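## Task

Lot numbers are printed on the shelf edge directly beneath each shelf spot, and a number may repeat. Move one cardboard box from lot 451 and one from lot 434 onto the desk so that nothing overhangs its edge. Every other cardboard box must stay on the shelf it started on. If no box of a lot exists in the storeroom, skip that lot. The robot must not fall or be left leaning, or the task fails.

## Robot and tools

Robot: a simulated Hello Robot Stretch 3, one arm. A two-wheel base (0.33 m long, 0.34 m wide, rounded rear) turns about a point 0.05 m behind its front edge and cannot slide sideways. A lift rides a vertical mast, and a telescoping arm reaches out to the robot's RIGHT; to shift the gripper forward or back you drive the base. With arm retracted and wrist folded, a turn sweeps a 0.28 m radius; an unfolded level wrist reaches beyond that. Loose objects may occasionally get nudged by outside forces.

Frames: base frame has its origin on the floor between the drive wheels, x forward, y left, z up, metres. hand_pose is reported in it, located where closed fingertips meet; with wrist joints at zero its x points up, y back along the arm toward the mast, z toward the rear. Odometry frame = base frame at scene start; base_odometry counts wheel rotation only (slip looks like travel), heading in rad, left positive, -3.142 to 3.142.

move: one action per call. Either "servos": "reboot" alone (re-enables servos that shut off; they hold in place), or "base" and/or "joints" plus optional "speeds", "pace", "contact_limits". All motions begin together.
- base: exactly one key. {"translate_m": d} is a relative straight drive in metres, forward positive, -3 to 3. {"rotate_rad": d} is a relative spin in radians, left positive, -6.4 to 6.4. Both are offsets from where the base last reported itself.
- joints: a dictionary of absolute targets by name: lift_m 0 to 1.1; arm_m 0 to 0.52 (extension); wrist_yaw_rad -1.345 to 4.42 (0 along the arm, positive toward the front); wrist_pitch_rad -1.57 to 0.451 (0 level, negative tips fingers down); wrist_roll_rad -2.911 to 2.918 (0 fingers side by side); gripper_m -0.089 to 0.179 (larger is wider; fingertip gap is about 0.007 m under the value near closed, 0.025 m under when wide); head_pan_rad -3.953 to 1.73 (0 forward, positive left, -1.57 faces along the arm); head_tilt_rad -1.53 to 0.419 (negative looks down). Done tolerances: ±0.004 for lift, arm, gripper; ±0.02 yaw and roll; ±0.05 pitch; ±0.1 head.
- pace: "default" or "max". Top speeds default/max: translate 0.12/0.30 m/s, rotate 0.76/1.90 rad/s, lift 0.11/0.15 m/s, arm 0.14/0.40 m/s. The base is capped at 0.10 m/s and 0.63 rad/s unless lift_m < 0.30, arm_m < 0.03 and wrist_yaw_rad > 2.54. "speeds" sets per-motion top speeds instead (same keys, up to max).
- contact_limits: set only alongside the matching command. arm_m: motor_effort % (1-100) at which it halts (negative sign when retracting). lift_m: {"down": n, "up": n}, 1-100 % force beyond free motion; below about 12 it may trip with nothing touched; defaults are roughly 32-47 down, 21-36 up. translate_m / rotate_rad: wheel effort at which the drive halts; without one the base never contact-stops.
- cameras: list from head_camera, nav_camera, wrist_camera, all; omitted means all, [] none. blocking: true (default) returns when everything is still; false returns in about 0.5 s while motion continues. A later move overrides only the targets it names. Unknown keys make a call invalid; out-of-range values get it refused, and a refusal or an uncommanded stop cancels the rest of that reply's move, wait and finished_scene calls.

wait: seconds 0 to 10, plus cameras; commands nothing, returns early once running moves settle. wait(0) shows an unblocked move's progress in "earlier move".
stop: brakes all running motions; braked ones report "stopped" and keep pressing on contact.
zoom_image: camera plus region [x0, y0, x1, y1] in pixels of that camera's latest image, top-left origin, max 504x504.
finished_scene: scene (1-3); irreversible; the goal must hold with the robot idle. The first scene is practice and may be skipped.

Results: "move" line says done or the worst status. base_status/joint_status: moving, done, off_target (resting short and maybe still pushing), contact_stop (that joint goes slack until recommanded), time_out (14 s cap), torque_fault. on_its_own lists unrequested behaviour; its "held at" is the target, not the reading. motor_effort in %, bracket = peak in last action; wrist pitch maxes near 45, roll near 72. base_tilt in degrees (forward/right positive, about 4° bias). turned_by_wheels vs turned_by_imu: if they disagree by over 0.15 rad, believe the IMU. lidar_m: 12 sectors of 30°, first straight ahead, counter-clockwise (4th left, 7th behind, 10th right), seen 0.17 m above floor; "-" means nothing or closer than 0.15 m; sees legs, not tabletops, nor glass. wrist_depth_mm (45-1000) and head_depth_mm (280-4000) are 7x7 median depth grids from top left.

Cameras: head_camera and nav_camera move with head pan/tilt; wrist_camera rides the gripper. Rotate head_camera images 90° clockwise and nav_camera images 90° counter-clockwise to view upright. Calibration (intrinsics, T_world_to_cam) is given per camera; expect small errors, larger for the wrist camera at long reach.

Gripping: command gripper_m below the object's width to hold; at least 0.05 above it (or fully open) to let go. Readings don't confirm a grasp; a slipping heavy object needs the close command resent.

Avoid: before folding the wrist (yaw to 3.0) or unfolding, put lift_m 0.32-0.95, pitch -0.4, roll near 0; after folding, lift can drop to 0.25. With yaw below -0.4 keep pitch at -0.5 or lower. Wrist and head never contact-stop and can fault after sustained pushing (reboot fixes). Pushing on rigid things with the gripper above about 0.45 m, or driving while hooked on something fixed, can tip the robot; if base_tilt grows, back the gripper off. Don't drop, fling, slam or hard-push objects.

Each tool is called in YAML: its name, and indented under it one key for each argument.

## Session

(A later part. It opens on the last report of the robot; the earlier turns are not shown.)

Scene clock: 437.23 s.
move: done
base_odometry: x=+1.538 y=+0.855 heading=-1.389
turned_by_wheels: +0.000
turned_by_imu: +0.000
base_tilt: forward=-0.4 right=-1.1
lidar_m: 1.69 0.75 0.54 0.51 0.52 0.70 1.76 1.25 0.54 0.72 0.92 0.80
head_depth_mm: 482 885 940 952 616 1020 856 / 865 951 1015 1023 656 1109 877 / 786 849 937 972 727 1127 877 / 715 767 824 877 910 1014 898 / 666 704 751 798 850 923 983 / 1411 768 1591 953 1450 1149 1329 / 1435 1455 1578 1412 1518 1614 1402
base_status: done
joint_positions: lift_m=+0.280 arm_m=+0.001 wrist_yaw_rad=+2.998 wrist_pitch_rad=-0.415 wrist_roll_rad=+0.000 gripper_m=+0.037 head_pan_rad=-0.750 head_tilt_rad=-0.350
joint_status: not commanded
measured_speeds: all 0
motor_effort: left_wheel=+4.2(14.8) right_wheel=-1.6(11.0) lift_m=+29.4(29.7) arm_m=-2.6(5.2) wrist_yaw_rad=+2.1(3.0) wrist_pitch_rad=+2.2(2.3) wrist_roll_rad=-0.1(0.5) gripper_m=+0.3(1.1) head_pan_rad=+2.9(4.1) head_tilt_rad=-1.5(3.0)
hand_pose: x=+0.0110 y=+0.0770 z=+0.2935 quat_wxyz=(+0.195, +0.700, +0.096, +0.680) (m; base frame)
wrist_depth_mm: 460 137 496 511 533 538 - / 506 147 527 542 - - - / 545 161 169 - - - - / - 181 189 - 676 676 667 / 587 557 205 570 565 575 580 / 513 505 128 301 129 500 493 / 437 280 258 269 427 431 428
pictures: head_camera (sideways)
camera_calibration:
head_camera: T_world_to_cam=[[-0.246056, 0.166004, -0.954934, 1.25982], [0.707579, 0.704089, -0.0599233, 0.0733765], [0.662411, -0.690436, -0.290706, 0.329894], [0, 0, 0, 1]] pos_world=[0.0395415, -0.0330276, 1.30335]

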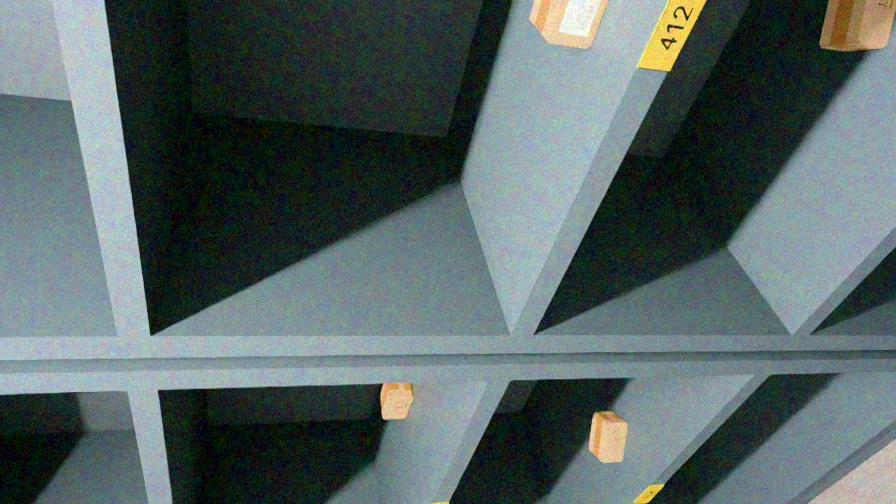

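move:
  joints: {"head_pan_rad": -1.75, "head_tilt_rad": -0.6}
  pace: "max"
  cameras: ["head_camera"]

zoom_image:
  camera: "head_camera"
  region: [560, 150, 860, 350]

Scene clock: 443.57 s.
move: done
base_odometry: x=+1.538 y=+0.855 heading=-1.389
turned_by_wheels: +0.000
turned_by_imu: +0.000
base_tilt: forward=-0.3 right=-1.4
lidar_m: 1.69 0.76 0.54 0.51 0.52 0.70 1.75 1.25 0.54 0.72 0.91 0.80
head_depth_mm: 440 483 751 666 1104 941 1176 / 428 469 533 604 716 901 1165 / 524 548 575 593 692 803 991 / 729 779 765 607 972 864 1098 / 775 852 860 603 1070 862 1120 / 758 827 850 571 1064 855 1094 / 742 810 834 563 1058 851 1066
base_status: not commanded
joint_positions: lift_m=+0.280 arm_m=+0.001 wrist_yaw_rad=+2.998 wrist_pitch_rad=-0.415 wrist_roll_rad=+0.000 gripper_m=+0.037 head_pan_rad=-1.774 head_tilt_rad=-0.605
joint_status: all done
measured_speeds: all 0
motor_effort: left_wheel=+4.4(4.9) right_wheel=-1.5(2.2) lift_m=+30.7(30.9) arm_m=-0.3(1.6) wrist_yaw_rad=+0.8(2.7) wrist_pitch_rad=+2.2(2.4) wrist_roll_rad=-0.4(0.4) gripper_m=+0.2(0.6) head_pan_rad=+1.2(5.3) head_tilt_rad=-3.9(7.7)
hand_pose: x=+0.0110 y=+0.0770 z=+0.2935 quat_wxyz=(+0.195, +0.700, +0.096, +0.680) (m; base frame)
wrist_depth_mm: 465 137 495 517 528 539 - / 505 147 528 540 - - - / 543 161 169 - - - - / - 182 188 - 679 677 671 / 584 556 205 572 566 577 578 / 511 511 128 301 129 498 493 / 436 281 258 269 425 430 434
pictures: head_camera (sideways)
camera_calibration:
head_camera: T_world_to_cam=[[0.0606543, 0.522668, -0.850376, 1.12151], [0.972528, -0.222769, -0.0675537, 0.0815981], [-0.224745, -0.822917, -0.521821, 0.636026], [0, 0, 0, 1]] pos_world=[-0.00443686, -0.0446013, 1.29111]

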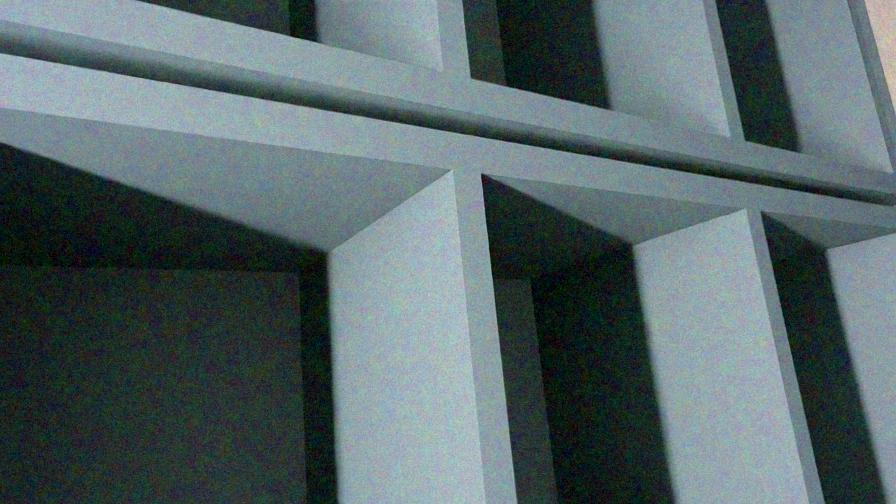

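Scaled by 1.680 from the camera's 896x504 image, which has a finer 1280x720 frame.

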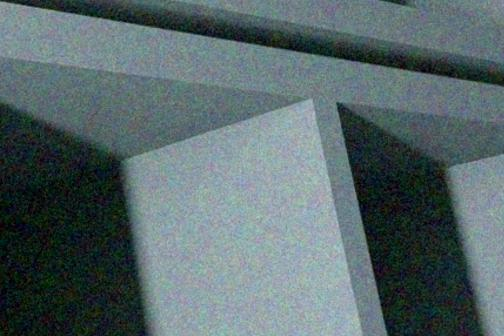

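move:
  joints: {"head_pan_rad": -1.2, "head_tilt_rad": -0.6}
  pace: "max"
  cameras: ["head_camera"]

zoom_image:
  camera: "head_camera"
  region: [596, 100, 896, 340]

Scene clock: 449.77 s.
move: done
base_odometry: x=+1.538 y=+0.855 heading=-1.389
turned_by_wheels: +0.000
turned_by_imu: +0.000
base_tilt: forward=-0.5 right=-1.3
lidar_m: 1.69 0.75 0.54 0.51 0.52 0.70 1.75 1.25 0.54 0.72 0.92 0.80
head_depth_mm: 744 810 857 602 1042 885 772 / 765 834 877 595 1071 877 1084 / 794 865 894 592 1094 873 1103 / 819 900 883 614 1082 870 1150 / 850 934 867 641 1078 889 1147 / 882 968 856 671 1073 934 1147 / 828 878 844 953 1022 1097 1161
base_status: not commanded
joint_positions: lift_m=+0.280 arm_m=+0.001 wrist_yaw_rad=+2.998 wrist_pitch_rad=-0.415 wrist_roll_rad=+0.000 gripper_m=+0.037 head_pan_rad=-1.182 head_tilt_rad=-0.600
joint_status: all done
measured_speeds: all 0
motor_effort: left_wheel=+4.1(4.9) right_wheel=-1.3(2.3) lift_m=+31.1(31.7) arm_m=+1.2(1.6) wrist_yaw_rad=+2.1(2.9) wrist_pitch_rad=+2.1(2.3) wrist_roll_rad=-0.1(0.3) gripper_m=+0.7(1.0) head_pan_rad=+0.3(6.0) head_tilt_rad=+3.5(6.4)
hand_pose: x=+0.0110 y=+0.0770 z=+0.2935 quat_wxyz=(+0.195, +0.700, +0.096, +0.680) (m; base frame)
wrist_depth_mm: 460 137 498 512 533 538 - / 506 147 528 544 - - - / 536 161 171 - - - - / - 182 188 - 676 674 662 / 581 558 206 571 569 574 572 / 512 508 128 300 129 494 494 / 436 281 259 269 423 431 425
pictures: head_camera (sideways)
camera_calibration:
head_camera: T_world_to_cam=[[-0.240135, 0.463876, -0.852733, 1.12639], [0.931274, 0.358012, -0.0674991, 0.0818266], [0.273977, -0.810337, -0.517967, 0.627988], [0, 0, 0, 1]] pos_world=[0.0222284, -0.0429179, 1.29131]

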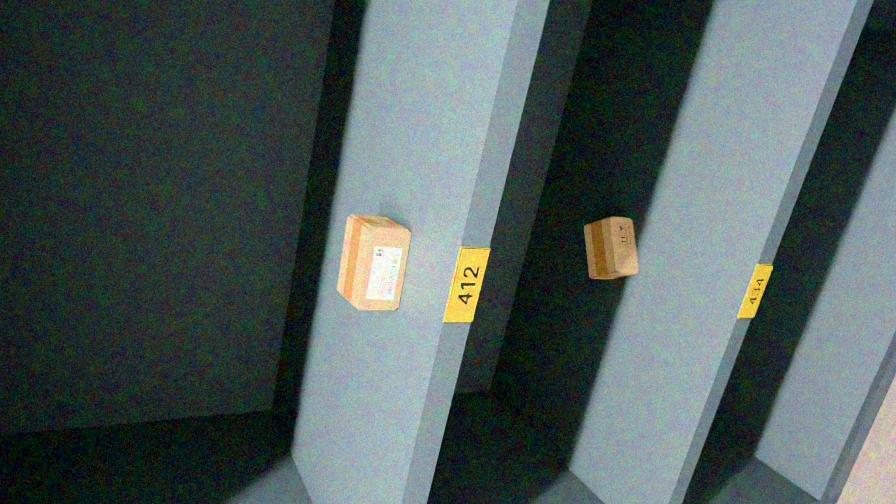

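Scaled by 1.680 from the camera's 896x504 image, which has a finer 1280x720 frame.

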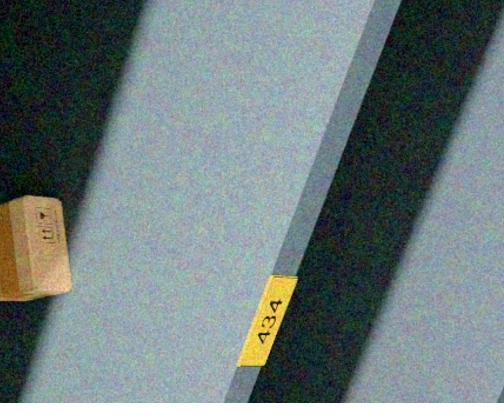

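move:
  base: {"translate_m": 0.18}
  joints: {"lift_m": 0.5, "head_pan_rad": -1.57}
  pace: "max"
  cameras: []

move:
  joints: {"wrist_yaw_rad": 0.4, "gripper_m": 0.179}
  pace: "max"
  cameras: []

move:
  joints: {"wrist_pitch_rad": -0.06, "lift_m": 0.48, "arm_m": 0.16}
  cameras: ["wrist_camera","head_camera"]

Scene clock: 475.47 s.
move: done
base_odometry: x=+1.570 y=+0.678 heading=-1.389
turned_by_wheels: +0.000
turned_by_imu: +0.000
base_tilt: forward=-0.4 right=-1.2
lidar_m: 2.33 0.76 0.54 0.52 0.53 0.71 1.78 1.39 0.63 0.94 0.66 0.67
head_depth_mm: 776 852 875 603 960 861 950 / 771 847 900 596 1099 881 1139 / 769 844 895 591 1096 876 1135 / 765 840 884 586 1088 870 1129 / 762 835 871 580 1081 864 1099 / 758 833 858 573 1071 861 1093 / 757 827 846 569 1062 854 1088
base_status: done
joint_positions: lift_m=+0.500 arm_m=+0.001 wrist_yaw_rad=+2.998 wrist_pitch_rad=-0.415 wrist_roll_rad=+0.000 gripper_m=+0.037 head_pan_rad=-1.572 head_tilt_rad=-0.600
joint_status: all done
measured_speeds: all 0
motor_effort: left_wheel=-0.7(13.8) right_wheel=+3.9(10.9) lift_m=+27.8(34.0) arm_m=+4.5(5.0) wrist_yaw_rad=+1.4(3.0) wrist_pitch_rad=+2.2(2.4) wrist_roll_rad=-0.3(0.6) gripper_m=+0.0(0.8) head_pan_rad=+3.8(5.0) head_tilt_rad=+3.4(4.0)
hand_pose: x=+0.0110 y=+0.0769 z=+0.5134 quat_wxyz=(+0.195, +0.700, +0.096, +0.680) (m; base frame)
wrist_depth_mm: 468 137 500 518 537 545 - / 512 148 526 - - - - / 538 161 170 - - - - / - 178 187 - - - - / - - 202 150 155 831 852 / - 758 129 723 129 749 746 / 677 696 262 674 651 661 665
pictures: none
No camera images: "cameras" was empty.

Scene clock: 477.43 s.
move: done
base_odometry: x=+1.570 y=+0.678 heading=-1.389
turned_by_wheels: +0.000
turned_by_imu: +0.000
base_tilt: forward=-0.5 right=-1.2
lidar_m: 2.32 0.76 0.54 0.52 0.53 0.71 1.78 1.39 0.63 0.94 0.66 0.67
head_depth_mm: 774 851 881 604 967 862 951 / 768 848 898 598 1110 878 1134 / 769 843 893 592 1100 877 1132 / 764 842 887 585 1087 872 1127 / 761 835 874 580 1077 865 1099 / 758 831 860 574 1070 862 1098 / 755 833 848 570 1060 856 1090
base_status: not commanded
joint_positions: lift_m=+0.500 arm_m=+0.001 wrist_yaw_rad=+0.403 wrist_pitch_rad=-0.415 wrist_roll_rad=+0.000 gripper_m=+0.179 head_pan_rad=-1.570 head_tilt_rad=-0.600
joint_status: all done
measured_speeds: all 0
motor_effort: left_wheel=-1.2(1.4) right_wheel=+3.6(4.3) lift_m=+22.8(27.5) arm_m=+5.9(5.9) wrist_yaw_rad=-4.4(7.7) wrist_pitch_rad=+2.3(2.4) wrist_roll_rad=-0.1(0.4) gripper_m=+0.6(84.5) head_pan_rad=+3.4(3.9) head_tilt_rad=+2.9(3.9)
hand_pose: x=+0.0667 y=-0.3524 z=+0.5134 quat_wxyz=(+0.707, +0.281, -0.648, -0.004) (m; base frame)
wrist_depth_mm: 389 442 432 469 387 392 437 / 418 364 329 303 298 295 290 / 504 479 - 288 260 242 226 / - 500 - - - - 226 / - 142 780 - - - - / 123 140 - - - - - / 651 653 639 - - - 105
pictures: none
No camera images: "cameras" was empty.

Scene clock: 479.87 s.
move: done
base_odometry: x=+1.570 y=+0.678 heading=-1.389
turned_by_wheels: +0.000
turned_by_imu: +0.000
base_tilt: forward=-0.4 right=-1.2
lidar_m: 2.31 0.76 0.54 0.52 0.53 0.71 1.78 1.39 0.63 0.94 0.66 0.67
head_depth_mm: 776 851 882 604 960 862 951 / 771 843 899 596 1096 880 1139 / 770 843 893 591 1100 873 1133 / 764 841 884 586 1086 869 775 / 764 837 871 579 1081 864 774 / 758 834 857 576 1072 856 1094 / 756 832 851 568 1062 855 1089
base_status: not commanded
joint_positions: lift_m=+0.480 arm_m=+0.160 wrist_yaw_rad=+0.403 wrist_pitch_rad=-0.083 wrist_roll_rad=+0.000 gripper_m=+0.179 head_pan_rad=-1.570 head_tilt_rad=-0.600
joint_status: all done
measured_speeds: all 0
motor_effort: left_wheel=-0.8(1.5) right_wheel=+3.4(4.2) lift_m=+30.0(33.7) arm_m=+12.9(15.1) wrist_yaw_rad=-3.4(4.7) wrist_pitch_rad=+3.7(6.4) wrist_roll_rad=-0.2(0.5) gripper_m=+0.4(1.1) head_pan_rad=+3.7(4.1) head_tilt_rad=+2.6(3.4)
hand_pose: x=+0.0779 y=-0.5381 z=+0.5736 quat_wxyz=(+0.698, +0.170, -0.686, +0.113) (m; base frame)
wrist_depth_mm: 388 474 - - - - - / 386 466 - - - - - / 399 479 - - - - - / 381 415 414 410 290 372 375 / 296 257 275 276 273 273 292 / 119 144 205 205 204 204 204 / 191 171 165 164 164 157 107
pictures: head_camera (sideways), wrist_camera
camera_calibration:
head_camera: T_world_to_cam=[[-0.0467557, 0.51985, -0.852977, 1.12552], [0.997499, -0.0210192, -0.0674878, 0.0813556], [-0.0530124, -0.853999, -0.517567, 0.629441], [0, 0, 0, 1]] pos_world=[0.00484048, -0.0458495, 1.29131]
wrist_camera: T_world_to_cam=[[-0.90194, -0.431684, -0.0123572, -0.148264], [-0.110345, 0.258026, -0.959816, 0.730466], [0.417526, -0.864333, -0.280358, -0.170645], [0, 0, 0, 1]] pos_world=[0.0181272, -0.399977, 0.651439]

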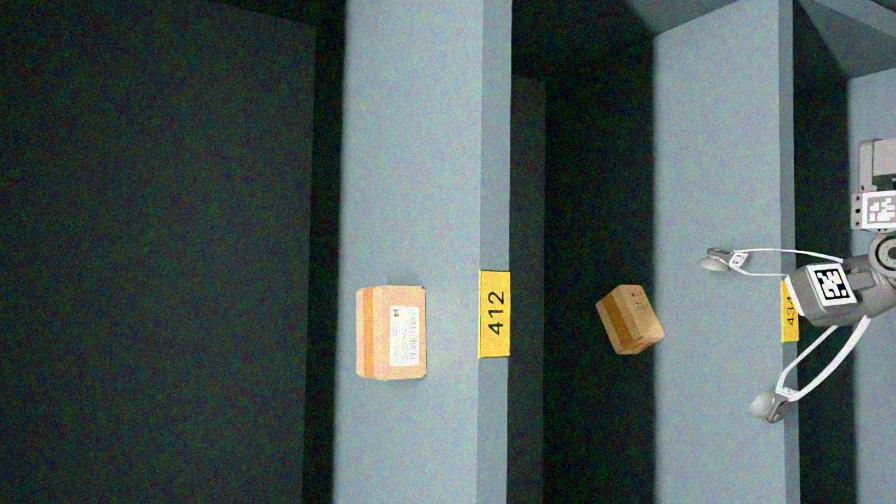

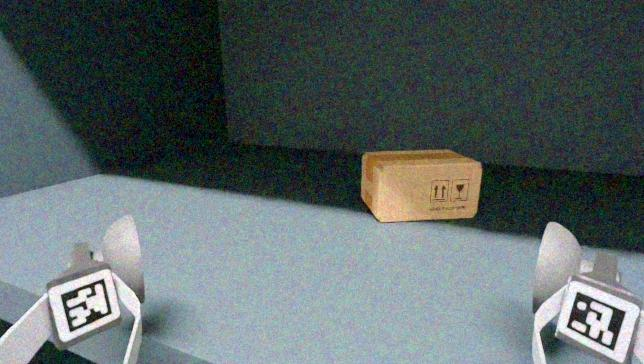

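move:
  base: {"translate_m": -0.045}
  joints: {"arm_m": 0.22, "lift_m": 0.475}
  cameras: ["wrist_camera"]

move:
  base: {"translate_m": 0.051}
  joints: {"arm_m": 0.34}
  speeds: {"translate_m": 0.034, "arm_m": 0.08}
  contact_limits: {"arm_m": 35}
  cameras: ["wrist_camera","head_camera"]

Scene clock: 509.17 s.
move: done
base_odometry: x=+1.562 y=+0.723 heading=-1.389
turned_by_wheels: +0.000
turned_by_imu: +0.000
base_tilt: forward=-0.3 right=-1.3
lidar_m: 2.32 0.76 0.54 0.51 0.53 0.70 1.78 1.38 0.60 0.94 0.72 0.69
head_depth_mm: 778 833 823 604 855 836 897 / 771 850 901 596 1066 881 1090 / 769 846 895 592 1092 877 593 / 768 841 884 585 1091 851 605 / 765 838 873 581 1081 861 1079 / 759 836 858 575 1077 861 1094 / 758 829 848 569 1064 855 1091
base_status: done
joint_positions: lift_m=+0.475 arm_m=+0.220 wrist_yaw_rad=+0.403 wrist_pitch_rad=-0.082 wrist_roll_rad=+0.000 gripper_m=+0.179 head_pan_rad=-1.570 head_tilt_rad=-0.600
joint_status: all done
measured_speeds: all 0
motor_effort: left_wheel=-6.0(11.1) right_wheel=-5.1(10.5) lift_m=+23.3(26.1) arm_m=+13.5(14.8) wrist_yaw_rad=-3.0(4.2) wrist_pitch_rad=+3.6(3.8) wrist_roll_rad=+0.0(0.4) gripper_m=+1.0(1.0) head_pan_rad=+3.0(4.0) head_tilt_rad=+1.5(2.5)
hand_pose: x=+0.0779 y=-0.5981 z=+0.5686 quat_wxyz=(+0.698, +0.170, -0.686, +0.113) (m; base frame)
wrist_depth_mm: 427 492 - - - - - / 427 499 - - - - - / 444 503 - - - - - / 401 399 399 254 329 358 357 / 282 247 263 258 263 261 282 / 119 144 197 197 196 186 195 / 145 151 157 157 156 157 105
pictures: wrist_camera
camera_calibration:
wrist_camera: T_world_to_cam=[[-0.902038, -0.43148, -0.0123448, -0.174138], [-0.110217, 0.257879, -0.95987, 0.741209], [0.417348, -0.864479, -0.280173, -0.224063], [0, 0, 0, 1]] pos_world=[0.0181274, -0.459976, 0.646538]

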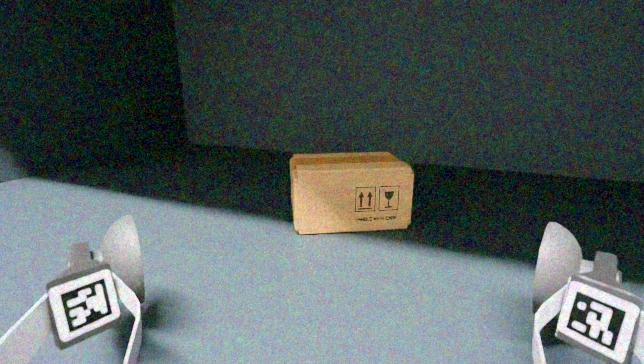

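Scene clock: 511.53 s.
move: done
base_odometry: x=+1.571 y=+0.672 heading=-1.389
turned_by_wheels: +0.000
turned_by_imu: +0.000
base_tilt: forward=-0.4 right=-1.2
lidar_m: 2.32 0.76 0.54 0.52 0.53 0.71 1.78 1.39 0.63 0.94 0.66 0.67
head_depth_mm: 773 851 895 603 978 878 965 / 768 844 899 598 1103 880 1144 / 766 844 894 591 1097 807 612 / 766 840 887 585 1084 749 1111 / 760 834 875 580 1080 836 1099 / 760 833 861 574 1074 859 1097 / 753 828 846 568 1066 855 1093
base_status: done
joint_positions: lift_m=+0.475 arm_m=+0.340 wrist_yaw_rad=+0.403 wrist_pitch_rad=-0.082 wrist_roll_rad=+0.000 gripper_m=+0.179 head_pan_rad=-1.570 head_tilt_rad=-0.600
joint_status: all done
measured_speeds: all 0
motor_effort: left_wheel=+5.7(8.1) right_wheel=+6.0(10.4) lift_m=+24.7(26.0) arm_m=+13.3(15.3) wrist_yaw_rad=-3.1(4.5) wrist_pitch_rad=+3.8(3.8) wrist_roll_rad=-0.1(0.4) gripper_m=+1.0(1.4) head_pan_rad=+3.4(3.7) head_tilt_rad=+0.9(2.1)
contact_limits: arm_m 35 (drawing in: default 31, maximum 55; extending or still: default 40, maximum 69)
hand_pose: x=+0.0779 y=-0.7181 z=+0.5686 quat_wxyz=(+0.698, +0.170, -0.686, +0.113) (m; base frame)
wrist_depth_mm: 390 444 - - - - - / 392 455 - - - - - / 398 473 - - - - - / 381 395 393 356 356 - - / 280 246 230 143 143 261 279 / 119 145 186 127 132 177 194 / 145 150 150 134 140 149 105
pictures: head_camera (sideways), wrist_camera
camera_calibration:
head_camera: T_world_to_cam=[[-0.0467557, 0.51985, -0.852977, 1.12552], [0.997499, -0.0210192, -0.0674878, 0.0813556], [-0.0530124, -0.853999, -0.517567, 0.629441], [0, 0, 0, 1]] pos_world=[0.00484048, -0.0458495, 1.29131]
wrist_camera: T_world_to_cam=[[-0.902038, -0.43148, -0.0123448, -0.225915], [-0.110217, 0.257879, -0.95987, 0.772154], [0.417348, -0.864479, -0.280173, -0.3278], [0, 0, 0, 1]] pos_world=[0.0181274, -0.579976, 0.646538]

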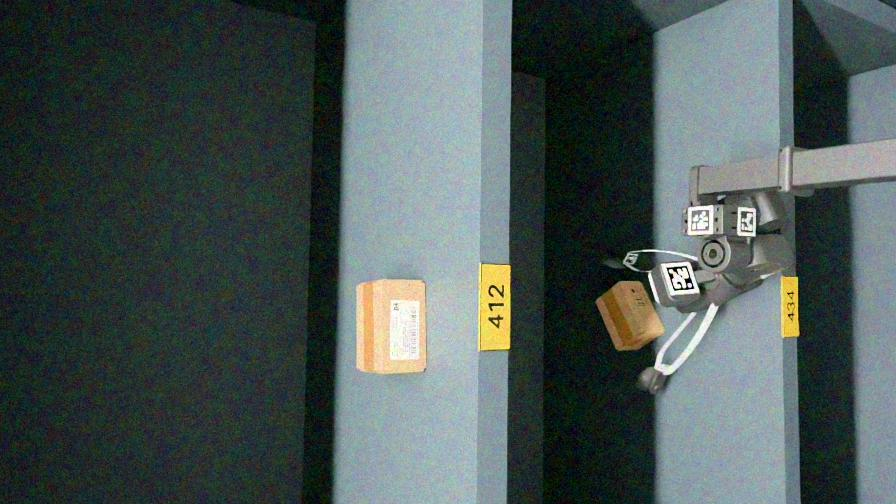

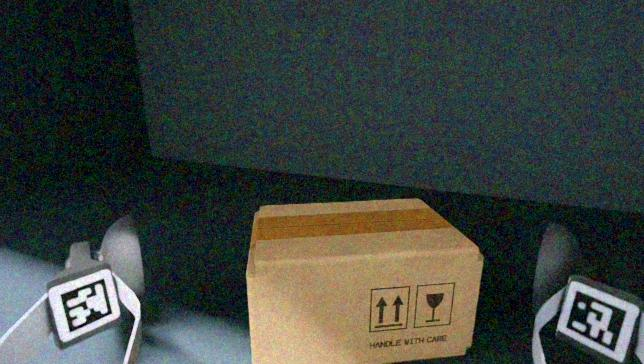

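move:
  joints: {"gripper_m": 0.05}
  cameras: []

move:
  joints: {"lift_m": 0.56}
  cameras: ["wrist_camera"]

Scene clock: 519.50 s.
move: done
base_odometry: x=+1.571 y=+0.672 heading=-1.389
turned_by_wheels: +0.000
turned_by_imu: +0.000
base_tilt: forward=-0.3 right=-1.1
lidar_m: 2.32 0.76 0.54 0.52 0.53 0.71 1.78 1.39 0.63 0.94 0.66 0.67
head_depth_mm: 774 852 894 603 977 875 967 / 770 846 900 599 1102 882 1142 / 767 845 895 592 1093 810 610 / 761 842 885 584 1090 751 1107 / 760 838 871 580 1082 839 1099 / 760 833 858 574 1071 859 1096 / 756 829 845 568 1062 857 1092
base_status: not commanded
joint_positions: lift_m=+0.475 arm_m=+0.340 wrist_yaw_rad=+0.401 wrist_pitch_rad=-0.082 wrist_roll_rad=+0.000 gripper_m=+0.051 head_pan_rad=-1.570 head_tilt_rad=-0.600
joint_status: all done
measured_speeds: all 0
motor_effort: left_wheel=+5.5(5.8) right_wheel=+5.0(6.7) lift_m=+28.5(29.0) arm_m=+13.0(13.7) wrist_yaw_rad=-1.1(4.0) wrist_pitch_rad=+3.7(3.8) wrist_roll_rad=-0.2(0.6) gripper_m=-16.1(88.5) head_pan_rad=+3.0(3.3) head_tilt_rad=-0.1(1.0)
contact_limits: arm_m 35 (drawing in: default 31, maximum 55; extending or still: default 40, maximum 69)
hand_pose: x=+0.0774 y=-0.7183 z=+0.5686 quat_wxyz=(+0.698, +0.169, -0.686, +0.112) (m; base frame)
wrist_depth_mm: 387 448 - - - - - / 395 455 - - - - - / 400 477 - - - - - / 381 396 395 354 355 - - / 262 280 150 143 143 260 261 / 195 196 133 135 137 186 195 / 163 145 141 143 144 144 162
pictures: none
No camera images: "cameras" was empty.

Scene clock: 521.10 s.
move: done
base_odometry: x=+1.571 y=+0.672 heading=-1.389
turned_by_wheels: +0.000
turned_by_imu: +0.000
base_tilt: forward=-0.3 right=-1.2
lidar_m: 2.31 0.76 0.54 0.52 0.53 0.71 1.78 1.38 0.63 0.94 0.66 0.67
head_depth_mm: 772 850 900 603 979 878 966 / 771 850 900 596 1107 879 1119 / 767 846 895 591 1093 635 1083 / 764 838 886 584 1085 672 1105 / 763 838 871 580 977 842 1100 / 757 831 862 574 1075 860 1095 / 755 826 848 568 1067 854 1094
base_status: not commanded
joint_positions: lift_m=+0.560 arm_m=+0.340 wrist_yaw_rad=+0.401 wrist_pitch_rad=-0.085 wrist_roll_rad=+0.000 gripper_m=+0.051 head_pan_rad=-1.570 head_tilt_rad=-0.600
joint_status: all done
measured_speeds: all 0
motor_effort: left_wheel=+5.3(5.6) right_wheel=+5.4(6.6) lift_m=+30.4(35.6) arm_m=+12.6(13.4) wrist_yaw_rad=-1.0(2.9) wrist_pitch_rad=+4.2(4.3) wrist_roll_rad=-0.3(0.4) gripper_m=-16.1(16.5) head_pan_rad=+2.8(3.5) head_tilt_rad=-0.3(0.9)
contact_limits: arm_m 35 (drawing in: default 31, maximum 55; extending or still: default 40, maximum 69)
hand_pose: x=+0.0773 y=-0.7182 z=+0.6529 quat_wxyz=(+0.699, +0.170, -0.686, +0.111) (m; base frame)
wrist_depth_mm: 386 447 - - - - - / 398 453 - - - - - / 402 475 - - - - - / 407 484 - - - - - / 402 458 148 144 144 - - / 343 340 133 135 137 125 324 / 285 253 140 141 145 253 272
pictures: wrist_camera
camera_calibration:
wrist_camera: T_world_to_cam=[[-0.902988, -0.429486, -0.0124173, -0.223907], [-0.110751, 0.260582, -0.959078, 0.854488], [0.415146, -0.864661, -0.282868, -0.302257], [0, 0, 0, 1]] pos_world=[0.0179311, -0.580179, 0.731242]

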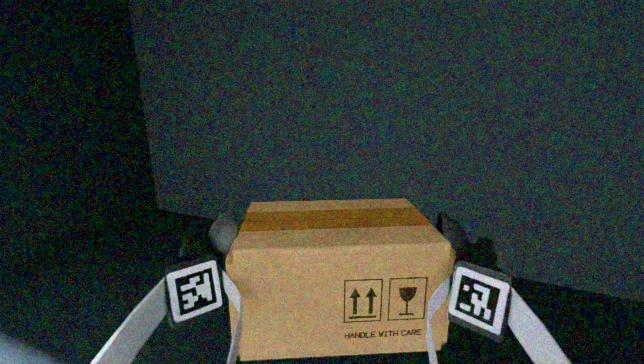

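move:
  joints: {"arm_m": 0.0}
  speeds: {"arm_m": 0.25}
  cameras: []

move:
  joints: {"wrist_yaw_rad": 1.57}
  base: {"translate_m": -0.9}
  cameras: ["wrist_camera"]

move:
  base: {"translate_m": -0.91}
  cameras: []

move:
  base: {"rotate_rad": 1.622}
  cameras: ["nav_camera"]

Scene clock: 567.93 s.
move: done
base_odometry: x=+1.571 y=+0.672 heading=-1.389
turned_by_wheels: +0.000
turned_by_imu: +0.000
base_tilt: forward=-0.3 right=-1.2
lidar_m: 2.32 0.76 0.54 0.52 0.53 0.71 1.78 1.39 0.63 0.94 0.66 0.67
head_depth_mm: 775 852 893 604 977 879 965 / 771 849 900 598 1107 878 1141 / 768 846 893 592 1100 873 1135 / 766 842 884 585 1089 868 1103 / 760 838 871 579 1083 863 624 / 760 831 862 573 1068 862 623 / 755 829 848 570 1064 854 1091
base_status: not commanded
joint_positions: lift_m=+0.560 arm_m=+0.001 wrist_yaw_rad=+0.401 wrist_pitch_rad=-0.085 wrist_roll_rad=+0.000 gripper_m=+0.051 head_pan_rad=-1.570 head_tilt_rad=-0.600
joint_status: all done
measured_speeds: all 0
motor_effort: left_wheel=+5.1(5.7) right_wheel=+6.0(6.7) lift_m=+26.3(26.3) arm_m=-13.1(14.8) wrist_yaw_rad=-1.9(2.5) wrist_pitch_rad=+4.3(4.3) wrist_roll_rad=-0.2(0.4) gripper_m=-16.3(16.6) head_pan_rad=+2.6(3.3) head_tilt_rad=-1.0(1.8)
hand_pose: x=+0.0773 y=-0.3788 z=+0.6529 quat_wxyz=(+0.699, +0.170, -0.686, +0.111) (m; base frame)
wrist_depth_mm: 383 458 - - - - - / 395 471 - - - - - / 418 463 - - - - - / 429 474 - - - - - / 465 460 150 144 144 458 457 / - 434 132 135 137 325 343 / - - 139 141 145 264 274
pictures: none
No camera images: "cameras" was empty.

Scene clock: 578.07 s.
move: done
base_odometry: x=+1.409 y=+1.558 heading=-1.389
turned_by_wheels: +0.000
turned_by_imu: -0.001
base_tilt: forward=-0.4 right=-1.2
lidar_m: 2.19 0.72 0.51 0.48 0.50 0.66 1.49 1.54 0.69 0.97 0.66 0.72
head_depth_mm: 801 882 927 633 1033 887 1069 / 799 881 914 628 1105 880 1165 / 793 873 897 621 1094 871 1163 / 791 871 878 616 1093 869 1154 / 791 866 873 608 1079 866 1154 / 786 866 857 602 1073 860 1146 / 786 861 847 597 1062 854 1141
base_status: done
joint_positions: lift_m=+0.560 arm_m=+0.001 wrist_yaw_rad=+1.567 wrist_pitch_rad=-0.085 wrist_roll_rad=+0.000 gripper_m=+0.051 head_pan_rad=-1.570 head_tilt_rad=-0.600
joint_status: all done
measured_speeds: all 0
motor_effort: left_wheel=-4.8(10.7) right_wheel=-7.7(14.0) lift_m=+30.4(32.1) arm_m=-4.5(13.3) wrist_yaw_rad=+2.6(5.9) wrist_pitch_rad=+4.3(4.3) wrist_roll_rad=-0.1(0.6) gripper_m=-16.4(16.8) head_pan_rad=+2.2(3.3) head_tilt_rad=-2.7(3.7)
hand_pose: x=+0.2319 y=-0.1466 z=+0.6529 quat_wxyz=(+0.522, +0.520, -0.479, +0.477) (m; base frame)
wrist_depth_mm: - - - - - - - / - - - - - - - / - - - - - - - / - - - - - - - / - - 150 144 144 - 526 / - - 133 135 137 - - / - 945 140 142 145 - -
pictures: wrist_camera
camera_calibration:
wrist_camera: T_world_to_cam=[[0.0393152, -0.99915, -0.0124036, -0.140899], [-0.283438, 0.000752143, -0.95899, 0.724411], [0.958184, 0.0412185, -0.283168, 0.134854], [0, 0, 0, 1]] pos_world=[0.0816505, -0.146883, 0.731142]

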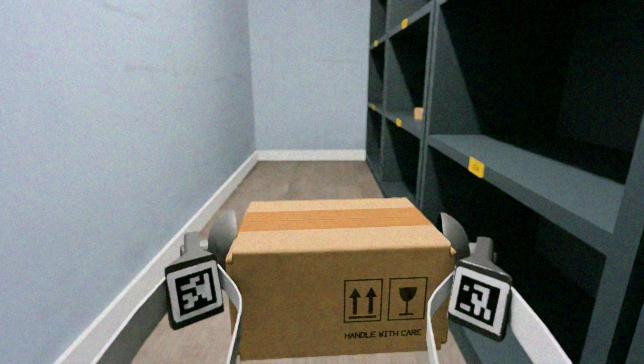

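Scene clock: 588.30 s.
move: done
base_odometry: x=+1.244 y=+2.453 heading=-1.389
turned_by_wheels: +0.000
turned_by_imu: -0.001
base_tilt: forward=-0.2 right=-1.1
lidar_m: 2.04 0.67 0.47 0.45 0.46 0.62 0.59 0.61 0.81 2.02 0.70 1.38
head_depth_mm: 1509 1494 1479 1466 1455 1407 1248 / 2096 2094 2059 2035 1800 1493 1241 / 2751 2983 3152 2480 1846 1478 1233 / 2719 2998 3258 2470 1836 1461 1226 / 2708 3008 3211 2424 1839 1461 1220 / 2698 2956 3173 2423 1825 1460 1217 / 2717 2866 3109 2395 1806 1366 1213
base_status: done
joint_positions: lift_m=+0.560 arm_m=+0.001 wrist_yaw_rad=+1.567 wrist_pitch_rad=-0.085 wrist_roll_rad=+0.000 gripper_m=+0.051 head_pan_rad=-1.570 head_tilt_rad=-0.600
joint_status: not commanded
measured_speeds: all 0
motor_effort: left_wheel=-2.6(11.5) right_wheel=-10.2(14.4) lift_m=+29.3(31.7) arm_m=+4.3(5.1) wrist_yaw_rad=+2.7(4.3) wrist_pitch_rad=+4.4(4.4) wrist_roll_rad=-0.3(0.6) gripper_m=-16.1(16.9) head_pan_rad=+2.1(2.7) head_tilt_rad=-4.7(5.4)
hand_pose: x=+0.2319 y=-0.1466 z=+0.6529 quat_wxyz=(+0.522, +0.520, -0.479, +0.477) (m; base frame)
wrist_depth_mm: - - - - - - - / - - - - - - - / - - - - - - - / - - - - - - - / - - 150 144 144 - - / - - 133 135 137 - - / - 939 140 142 145 122 -
pictures: none
No camera images: "cameras" was empty.

Scene clock: 592.00 s.
move: done
base_odometry: x=+1.244 y=+2.453 heading=+0.232
turned_by_wheels: +1.622
turned_by_imu: +1.597
base_tilt: forward=-0.3 right=-1.3
lidar_m: 0.45 0.47 0.61 0.59 0.61 0.84 2.33 0.70 1.41 1.75 0.64 0.47
head_depth_mm: 1846 1951 2163 1512 1654 1460 1248 / 2650 2761 2284 2387 1872 1481 1242 / 3481 3618 3488 2470 1833 1480 1231 / 3421 3718 3686 2443 1842 1474 1226 / 3348 3628 3397 2433 1828 1465 1227 / 1939 1990 2061 2097 1778 1462 1220 / 1298 1320 1341 1377 1410 1365 1211
base_status: done
joint_positions: lift_m=+0.560 arm_m=+0.001 wrist_yaw_rad=+1.567 wrist_pitch_rad=-0.085 wrist_roll_rad=+0.000 gripper_m=+0.051 head_pan_rad=-1.570 head_tilt_rad=-0.600
joint_status: not commanded
measured_speeds: all 0
motor_effort: left_wheel=-8.9(12.9) right_wheel=+8.5(12.3) lift_m=+28.4(29.6) arm_m=-1.1(5.6) wrist_yaw_rad=+2.0(4.1) wrist_pitch_rad=+4.3(4.4) wrist_roll_rad=-0.1(0.4) gripper_m=-16.3(16.6) head_pan_rad=+2.4(2.5) head_tilt_rad=-5.0(6.0)
hand_pose: x=+0.2319 y=-0.1466 z=+0.6529 quat_wxyz=(+0.522, +0.520, -0.479, +0.477) (m; base frame)
wrist_depth_mm: 349 345 342 338 337 332 330 / 361 362 357 352 347 346 342 / 378 375 372 368 363 358 356 / 396 392 386 383 379 375 370 / 416 409 150 144 144 388 388 / 442 424 133 135 137 398 407 / 459 453 140 141 145 434 425
pictures: nav_camera (sideways)
camera_calibration:
nav_camera: T_world_to_cam=[[0.0175172, -0.542766, 0.839702, -1.04964], [-0.999788, -0.0185757, 0.00884985, 0.0448038], [0.0107946, -0.839679, -0.542976, 0.659811], [0, 0, 0, 1]] pos_world=[0.0560587, -0.0148493, 1.23925]

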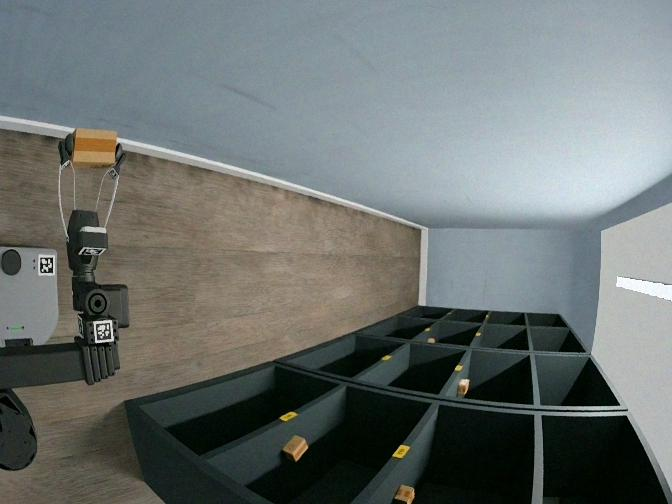

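move:
  base: {"translate_m": -1.2}
  joints: {"lift_m": 0.84}
  cameras: []

move:
  base: {"rotate_rad": -2.12}
  cameras: ["nav_camera","wrist_camera"]

Scene clock: 611.07 s.
move: done
base_odometry: x=+0.077 y=+2.176 heading=+0.232
turned_by_wheels: +0.000
turned_by_imu: -0.001
base_tilt: forward=-0.4 right=-1.1
lidar_m: 1.64 0.84 0.61 0.59 0.61 0.84 2.11 1.85 2.18 0.70 0.46 0.60
head_depth_mm: 3381 3701 3712 2527 1883 1497 1315 / 3268 3625 3566 2511 1860 1493 1332 / 3455 3633 3670 2467 1856 1477 300 / 3372 3652 3636 2438 1835 1467 1222 / 1566 1668 1774 1924 1688 1420 1228 / 762 783 807 836 868 904 956 / 506 513 523 535 549 610 696
base_status: done
joint_positions: lift_m=+0.840 arm_m=+0.001 wrist_yaw_rad=+1.567 wrist_pitch_rad=-0.086 wrist_roll_rad=+0.000 gripper_m=+0.051 head_pan_rad=-1.570 head_tilt_rad=-0.600
joint_status: all done
measured_speeds: all 0
motor_effort: left_wheel=-7.2(12.8) right_wheel=-3.7(11.7) lift_m=+24.4(34.4) arm_m=-5.7(13.2) wrist_yaw_rad=+2.0(3.7) wrist_pitch_rad=+4.3(4.4) wrist_roll_rad=+0.0(0.5) gripper_m=-16.2(16.9) head_pan_rad=+0.9(2.1) head_tilt_rad=-3.1(5.2)
hand_pose: x=+0.2319 y=-0.1466 z=+0.9328 quat_wxyz=(+0.522, +0.520, -0.479, +0.477) (m; base frame)
wrist_depth_mm: - - - - - - - / - - - - - - - / - - - - - - - / - - - - - - - / - - 150 144 144 - - / - 123 133 135 137 122 - / - - 140 141 146 122 -
pictures: none
No camera images: "cameras" was empty.

Scene clock: 615.53 s.
move: done
base_odometry: x=+0.077 y=+2.176 heading=-1.887
turned_by_wheels: -2.120
turned_by_imu: -2.086
base_tilt: forward=-0.3 right=-1.3
lidar_m: 2.65 0.72 0.46 0.60 1.65 0.85 0.62 0.59 0.61 0.84 2.10 1.85
head_depth_mm: 640 677 714 761 814 869 919 / 723 765 818 875 947 1026 1054 / 821 883 950 1032 1133 1242 300 / 952 1041 1133 1260 1402 1426 1222 / 1152 1266 1411 1609 1709 1469 1221 / 1432 1618 1873 2108 1810 1460 1214 / 1702 1873 2060 2200 1816 1444 1237
base_status: done
joint_positions: lift_m=+0.840 arm_m=+0.001 wrist_yaw_rad=+1.567 wrist_pitch_rad=-0.086 wrist_roll_rad=+0.000 gripper_m=+0.051 head_pan_rad=-1.570 head_tilt_rad=-0.600
joint_status: not commanded
measured_speeds: all 0
motor_effort: left_wheel=+8.6(12.4) right_wheel=-9.5(13.5) lift_m=+25.0(25.9) arm_m=-12.5(13.3) wrist_yaw_rad=+2.3(3.4) wrist_pitch_rad=+4.2(4.4) wrist_roll_rad=-0.2(0.6) gripper_m=-16.1(16.6) head_pan_rad=+0.6(1.7) head_tilt_rad=-1.3(3.5)
hand_pose: x=+0.2319 y=-0.1465 z=+0.9328 quat_wxyz=(+0.522, +0.520, -0.479, +0.477) (m; base frame)
wrist_depth_mm: - - - - - - - / - - - - - - - / - - - - - - - / - - - - - - - / - - 150 144 144 - - / - 123 132 135 137 - - / - - 140 142 145 - -
pictures: nav_camera (sideways), wrist_camera
camera_calibration:
nav_camera: T_world_to_cam=[[0.0175172, -0.542766, 0.839702, -1.04964], [-0.999788, -0.0185757, 0.00884985, 0.0448038], [0.0107946, -0.839679, -0.542976, 0.659811], [0, 0, 0, 1]] pos_world=[0.0560587, -0.0148493, 1.23925]
wrist_camera: T_world_to_cam=[[0.0397242, -0.999133, -0.0124213, -0.13734], [-0.283527, 0.000649224, -0.958964, 0.992894], [0.958141, 0.0416158, -0.283256, 0.214287], [0, 0, 0, 1]] pos_world=[0.0816505, -0.146783, 1.01114]

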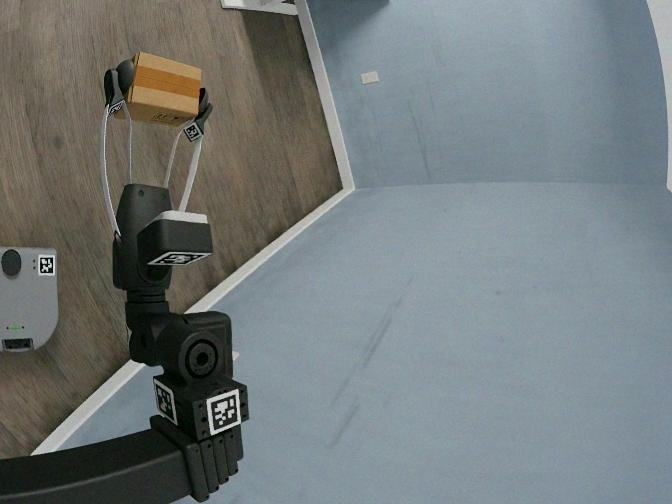

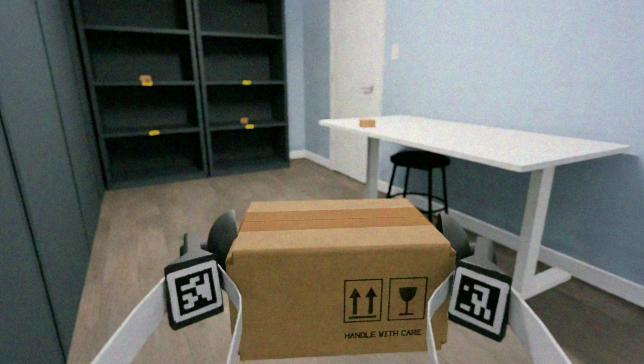

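move:
  base: {"translate_m": 1.0}
  cameras: []

move:
  base: {"translate_m": 0.58}
  cameras: []

move:
  base: {"rotate_rad": 0.498}
  joints: {"wrist_yaw_rad": 0}
  cameras: ["head_camera","wrist_camera"]

Scene clock: 637.50 s.
move: done
base_odometry: x=-0.234 y=+1.226 heading=-1.887
turned_by_wheels: +0.000
turned_by_imu: +0.000
base_tilt: forward=-0.4 right=-1.3
lidar_m: 1.66 2.73 0.97 0.71 0.68 0.70 1.50 1.45 1.50 1.67 1.15 1.19
head_depth_mm: 1575 1676 1766 1886 1873 1494 1315 / 1716 1860 2021 2145 1871 1488 1330 / 1627 1807 2036 2274 1858 1470 300 / 1538 1703 1895 2127 1827 1471 1228 / 1451 1598 1769 1970 1832 1464 1222 / 1387 1505 1643 1843 1828 1446 1220 / 1306 1428 1560 1698 1736 1443 1234
base_status: done
joint_positions: lift_m=+0.840 arm_m=+0.001 wrist_yaw_rad=+1.567 wrist_pitch_rad=-0.086 wrist_roll_rad=+0.000 gripper_m=+0.051 head_pan_rad=-1.570 head_tilt_rad=-0.600
joint_status: not commanded
measured_speeds: all 0
motor_effort: left_wheel=+8.2(12.9) right_wheel=+0.9(10.5) lift_m=+26.4(27.2) arm_m=-7.1(12.0) wrist_yaw_rad=+1.7(3.7) wrist_pitch_rad=+4.2(4.4) wrist_roll_rad=-0.2(0.5) gripper_m=-16.2(17.0) head_pan_rad=+0.8(1.3) head_tilt_rad=+0.6(2.2)
hand_pose: x=+0.2319 y=-0.1465 z=+0.9328 quat_wxyz=(+0.522, +0.520, -0.479, +0.477) (m; base frame)
wrist_depth_mm: - - - - - - - / - - - - - - - / - - - - - - - / - - - - - - - / - - 150 144 144 - - / - 124 133 135 137 - - / - - 140 142 146 - -
pictures: none
No camera images: "cameras" was empty.

Scene clock: 644.43 s.
move: done
base_odometry: x=-0.415 y=+0.675 heading=-1.887
turned_by_wheels: +0.000
turned_by_imu: +0.001
base_tilt: forward=-0.3 right=-1.1
lidar_m: 1.82 2.33 1.39 1.01 0.98 1.00 2.02 1.94 1.88 0.99 0.79 0.71
head_depth_mm: 1511 1710 1980 2228 1886 1495 1312 / 1408 1592 1781 2067 1725 1494 1322 / 1331 1481 1654 1108 930 1481 300 / 1252 1388 1538 1100 881 1434 1223 / 1187 1298 1423 1087 818 1457 1223 / 1124 1225 1329 1075 811 1388 1217 / 1067 1163 1272 1068 805 1328 1218
base_status: done
joint_positions: lift_m=+0.840 arm_m=+0.001 wrist_yaw_rad=+1.567 wrist_pitch_rad=-0.086 wrist_roll_rad=+0.000 gripper_m=+0.051 head_pan_rad=-1.570 head_tilt_rad=-0.600
joint_status: not commanded
measured_speeds: all 0
motor_effort: left_wheel=+5.6(13.0) right_wheel=+3.1(10.6) lift_m=+27.2(27.7) arm_m=-3.8(7.1) wrist_yaw_rad=+2.6(3.7) wrist_pitch_rad=+4.3(4.4) wrist_roll_rad=-0.2(0.4) gripper_m=-16.1(16.8) head_pan_rad=-0.1(0.9) head_tilt_rad=+0.5(1.3)
hand_pose: x=+0.2319 y=-0.1465 z=+0.9328 quat_wxyz=(+0.522, +0.520, -0.479, +0.477) (m; base frame)
wrist_depth_mm: - - - - - - - / - - - - - - - / - - - - - - - / - - - - - - - / - - 150 144 144 - - / - 123 133 135 137 122 - / - - 140 142 145 125 -
pictures: none
No camera images: "cameras" was empty.

Scene clock: 646.33 s.
move: done
base_odometry: x=-0.415 y=+0.675 heading=-1.389
turned_by_wheels: +0.498
turned_by_imu: +0.489
base_tilt: forward=-0.3 right=-1.3
lidar_m: 2.33 1.43 1.02 0.97 1.00 1.33 1.94 1.94 0.99 0.79 0.71 1.75
head_depth_mm: 1095 1203 1335 1135 842 1335 1298 / 1086 1200 1327 1124 833 1402 1337 / 1079 1191 1325 1109 829 477 324 / 1077 1188 1315 1103 499 298 299 / 1075 1174 1309 1092 815 1347 1220 / 1069 1176 1302 1081 810 1384 1217 / 1068 1169 1294 1063 806 1159 1190
base_status: done
joint_positions: lift_m=+0.840 arm_m=+0.001 wrist_yaw_rad=+0.003 wrist_pitch_rad=-0.086 wrist_roll_rad=+0.000 gripper_m=+0.051 head_pan_rad=-1.570 head_tilt_rad=-0.600
joint_status: all done
measured_speeds: all 0
motor_effort: left_wheel=-8.6(12.5) right_wheel=+9.7(11.4) lift_m=+27.5(27.8) arm_m=-4.1(4.8) wrist_yaw_rad=-3.7(7.3) wrist_pitch_rad=+4.2(4.4) wrist_roll_rad=-0.1(0.4) gripper_m=-16.1(16.7) head_pan_rad=+0.1(0.9) head_tilt_rad=+0.5(1.7)
hand_pose: x=-0.0207 y=-0.3988 z=+0.9328 quat_wxyz=(+0.707, +0.032, -0.706, -0.029) (m; base frame)
wrist_depth_mm: - - - - - - - / - - - - - - - / - - - - - - - / - - - - - - - / - - 148 144 144 - - / - - 133 135 136 122 - / - - 138 141 144 - -
pictures: head_camera (sideways), wrist_camera
camera_calibration:
head_camera: T_world_to_cam=[[-0.046741, 0.520158, -0.85279, 1.12529], [0.997499, -0.021003, -0.0674832, 0.0813503], [-0.053013, -0.853812, -0.517875, 0.629848], [0, 0, 0, 1]] pos_world=[0.00484053, -0.045848, 1.29131]
wrist_camera: T_world_to_cam=[[-0.998851, -0.0462758, -0.0124283, -0.0209002], [-0.00120347, 0.283526, -0.958964, 1.04009], [0.0479006, -0.957847, -0.283256, 0.049395], [0, 0, 0, 1]] pos_world=[-0.0219906, -0.248548, 1.01114]

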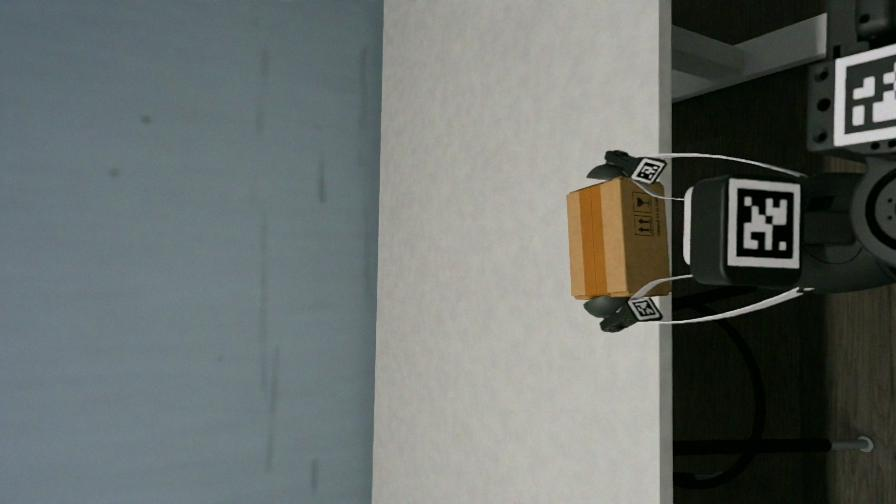

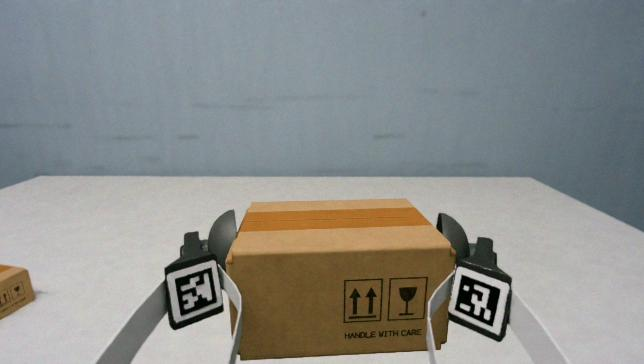

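move:
  joints: {"arm_m":0.21,"lift_m":0.69}
  cameras: ["head_camera"]

move:
  joints: {"lift_m":0.635}
  speeds: {"lift_m":0.03}
  contact_limits: {"lift_m":{"down":15}}
  cameras: ["head_camera"]

Scene clock: 691.37 s.
move: done
base_odometry: x=-0.415 y=+0.675 heading=-1.389
turned_by_wheels: +0.000
turned_by_imu: +0.000
base_tilt: forward=-0.3 right=-1.3
lidar_m: 2.33 1.43 1.02 0.97 1.00 1.33 1.94 1.94 0.99 0.79 0.71 1.75
head_depth_mm: 1095 1200 1337 1134 841 1341 1215 / 1091 1196 1322 1125 833 478 375 / 1088 1182 1328 1108 802 460 1149 / 1075 1189 1318 1100 730 483 1201 / 1075 1183 1304 1094 788 1350 1214 / 1068 1176 1300 1080 810 1379 1221 / 1073 1166 1297 1071 806 1155 1182
base_status: not commanded
joint_positions: lift_m=+0.690 arm_m=+0.210 wrist_yaw_rad=+0.003 wrist_pitch_rad=-0.086 wrist_roll_rad=+0.000 gripper_m=+0.051 head_pan_rad=-1.570 head_tilt_rad=-0.600
joint_status: all done
measured_speeds: all 0
motor_effort: left_wheel=-8.3(8.9) right_wheel=+9.2(10.1) lift_m=+24.5(27.6) arm_m=+12.6(15.0) wrist_yaw_rad=-3.4(4.4) wrist_pitch_rad=+4.3(4.4) wrist_roll_rad=+0.0(0.4) gripper_m=-15.6(16.7) head_pan_rad=+0.2(0.8) head_tilt_rad=+1.5(2.3)
hand_pose: x=-0.0207 y=-0.6082 z=+0.7827 quat_wxyz=(+0.707, +0.032, -0.706, -0.030) (m; base frame)
wrist_depth_mm: - - - - - - - / - - - - - - - / - - - - - - - / - - - - - - - / - - 148 144 144 - - / - - 133 135 137 122 - / - - 139 141 144 - -
pictures: head_camera (sideways)
camera_calibration:
head_camera: T_world_to_cam=[[-0.046741, 0.520158, -0.85279, 1.12529], [0.997499, -0.021003, -0.0674832, 0.0813503], [-0.053013, -0.853812, -0.517875, 0.629848], [0, 0, 0, 1]] pos_world=[0.00484053, -0.045848, 1.29131]

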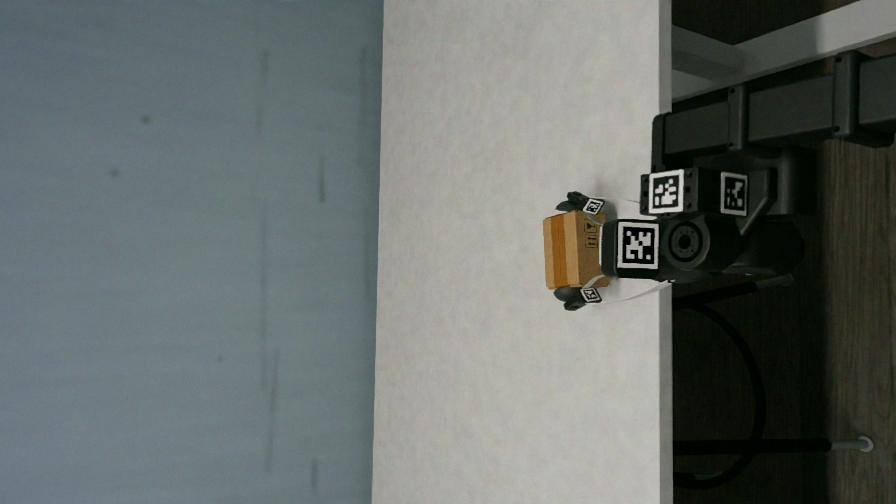

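Scene clock: 693.63 s.
move: done
base_odometry: x=-0.415 y=+0.675 heading=-1.389
turned_by_wheels: +0.000
turned_by_imu: +0.000
base_tilt: forward=-0.2 right=-1.2
lidar_m: 2.33 1.43 1.02 0.97 1.00 1.33 1.94 1.94 0.99 0.79 0.71 1.75
head_depth_mm: 1095 1205 1340 1132 842 1344 1215 / 1090 1196 1336 1126 837 1381 437 / 1089 1193 1327 1117 831 508 491 / 1079 1188 1316 1104 753 571 1151 / 1073 1180 1301 1091 816 1353 1224 / 1073 1171 1298 1083 809 1375 1217 / 1064 1171 1296 1071 805 1194 1188
base_status: not commanded
joint_positions: lift_m=+0.635 arm_m=+0.210 wrist_yaw_rad=+0.003 wrist_pitch_rad=+0.008 wrist_roll_rad=+0.000 gripper_m=+0.051 head_pan_rad=-1.570 head_tilt_rad=-0.600
joint_status: all done
measured_speeds: all 0
on_its_own: wrist_pitch_rad is at rest, and its effort (-12.9) is outside its rest range (-8 to +12)
motor_effort: left_wheel=-8.1(8.9) right_wheel=+8.2(10.0) lift_m=+16.1(26.4) arm_m=+7.6(12.9) wrist_yaw_rad=-2.3(3.7) wrist_pitch_rad=-12.9(13.3) wrist_roll_rad=-0.3(0.4) gripper_m=-16.0(16.8) head_pan_rad=-0.5(1.1) head_tilt_rad=+2.0(2.6)
contact_limits: lift_m down 15 (down: maximum 72; up: maximum 65)
hand_pose: x=-0.0208 y=-0.6114 z=+0.7517 quat_wxyz=(+0.707, -0.002, -0.707, +0.004) (m; base frame)
wrist_depth_mm: - - - - - - - / - - - - - - - / - - - - - - - / - - - - - - - / - - 137 137 137 - - / - - 133 136 137 122 - / - - 138 140 142 - -
pictures: head_camera (sideways)
camera_calibration:
head_camera: T_world_to_cam=[[-0.046741, 0.520158, -0.85279, 1.12529], [0.997499, -0.021003, -0.0674832, 0.0813503], [-0.053013, -0.853812, -0.517875, 0.629848], [0, 0, 0, 1]] pos_world=[0.00484053, -0.045848, 1.29131]

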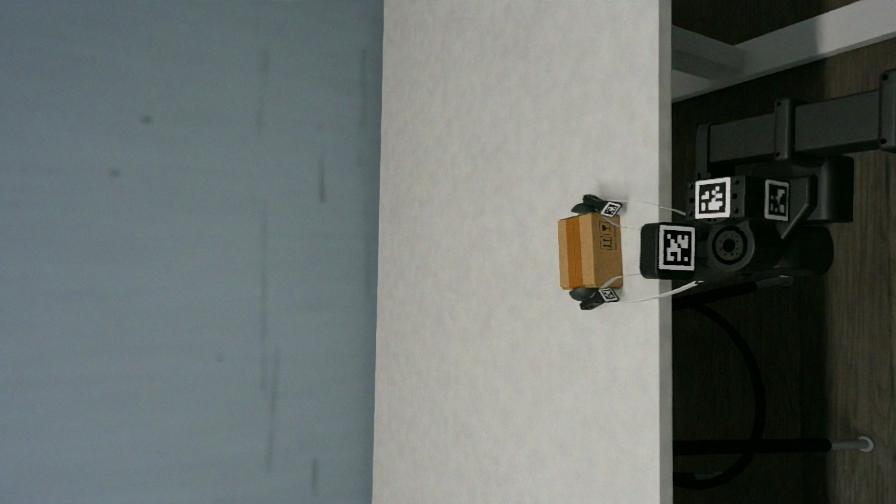

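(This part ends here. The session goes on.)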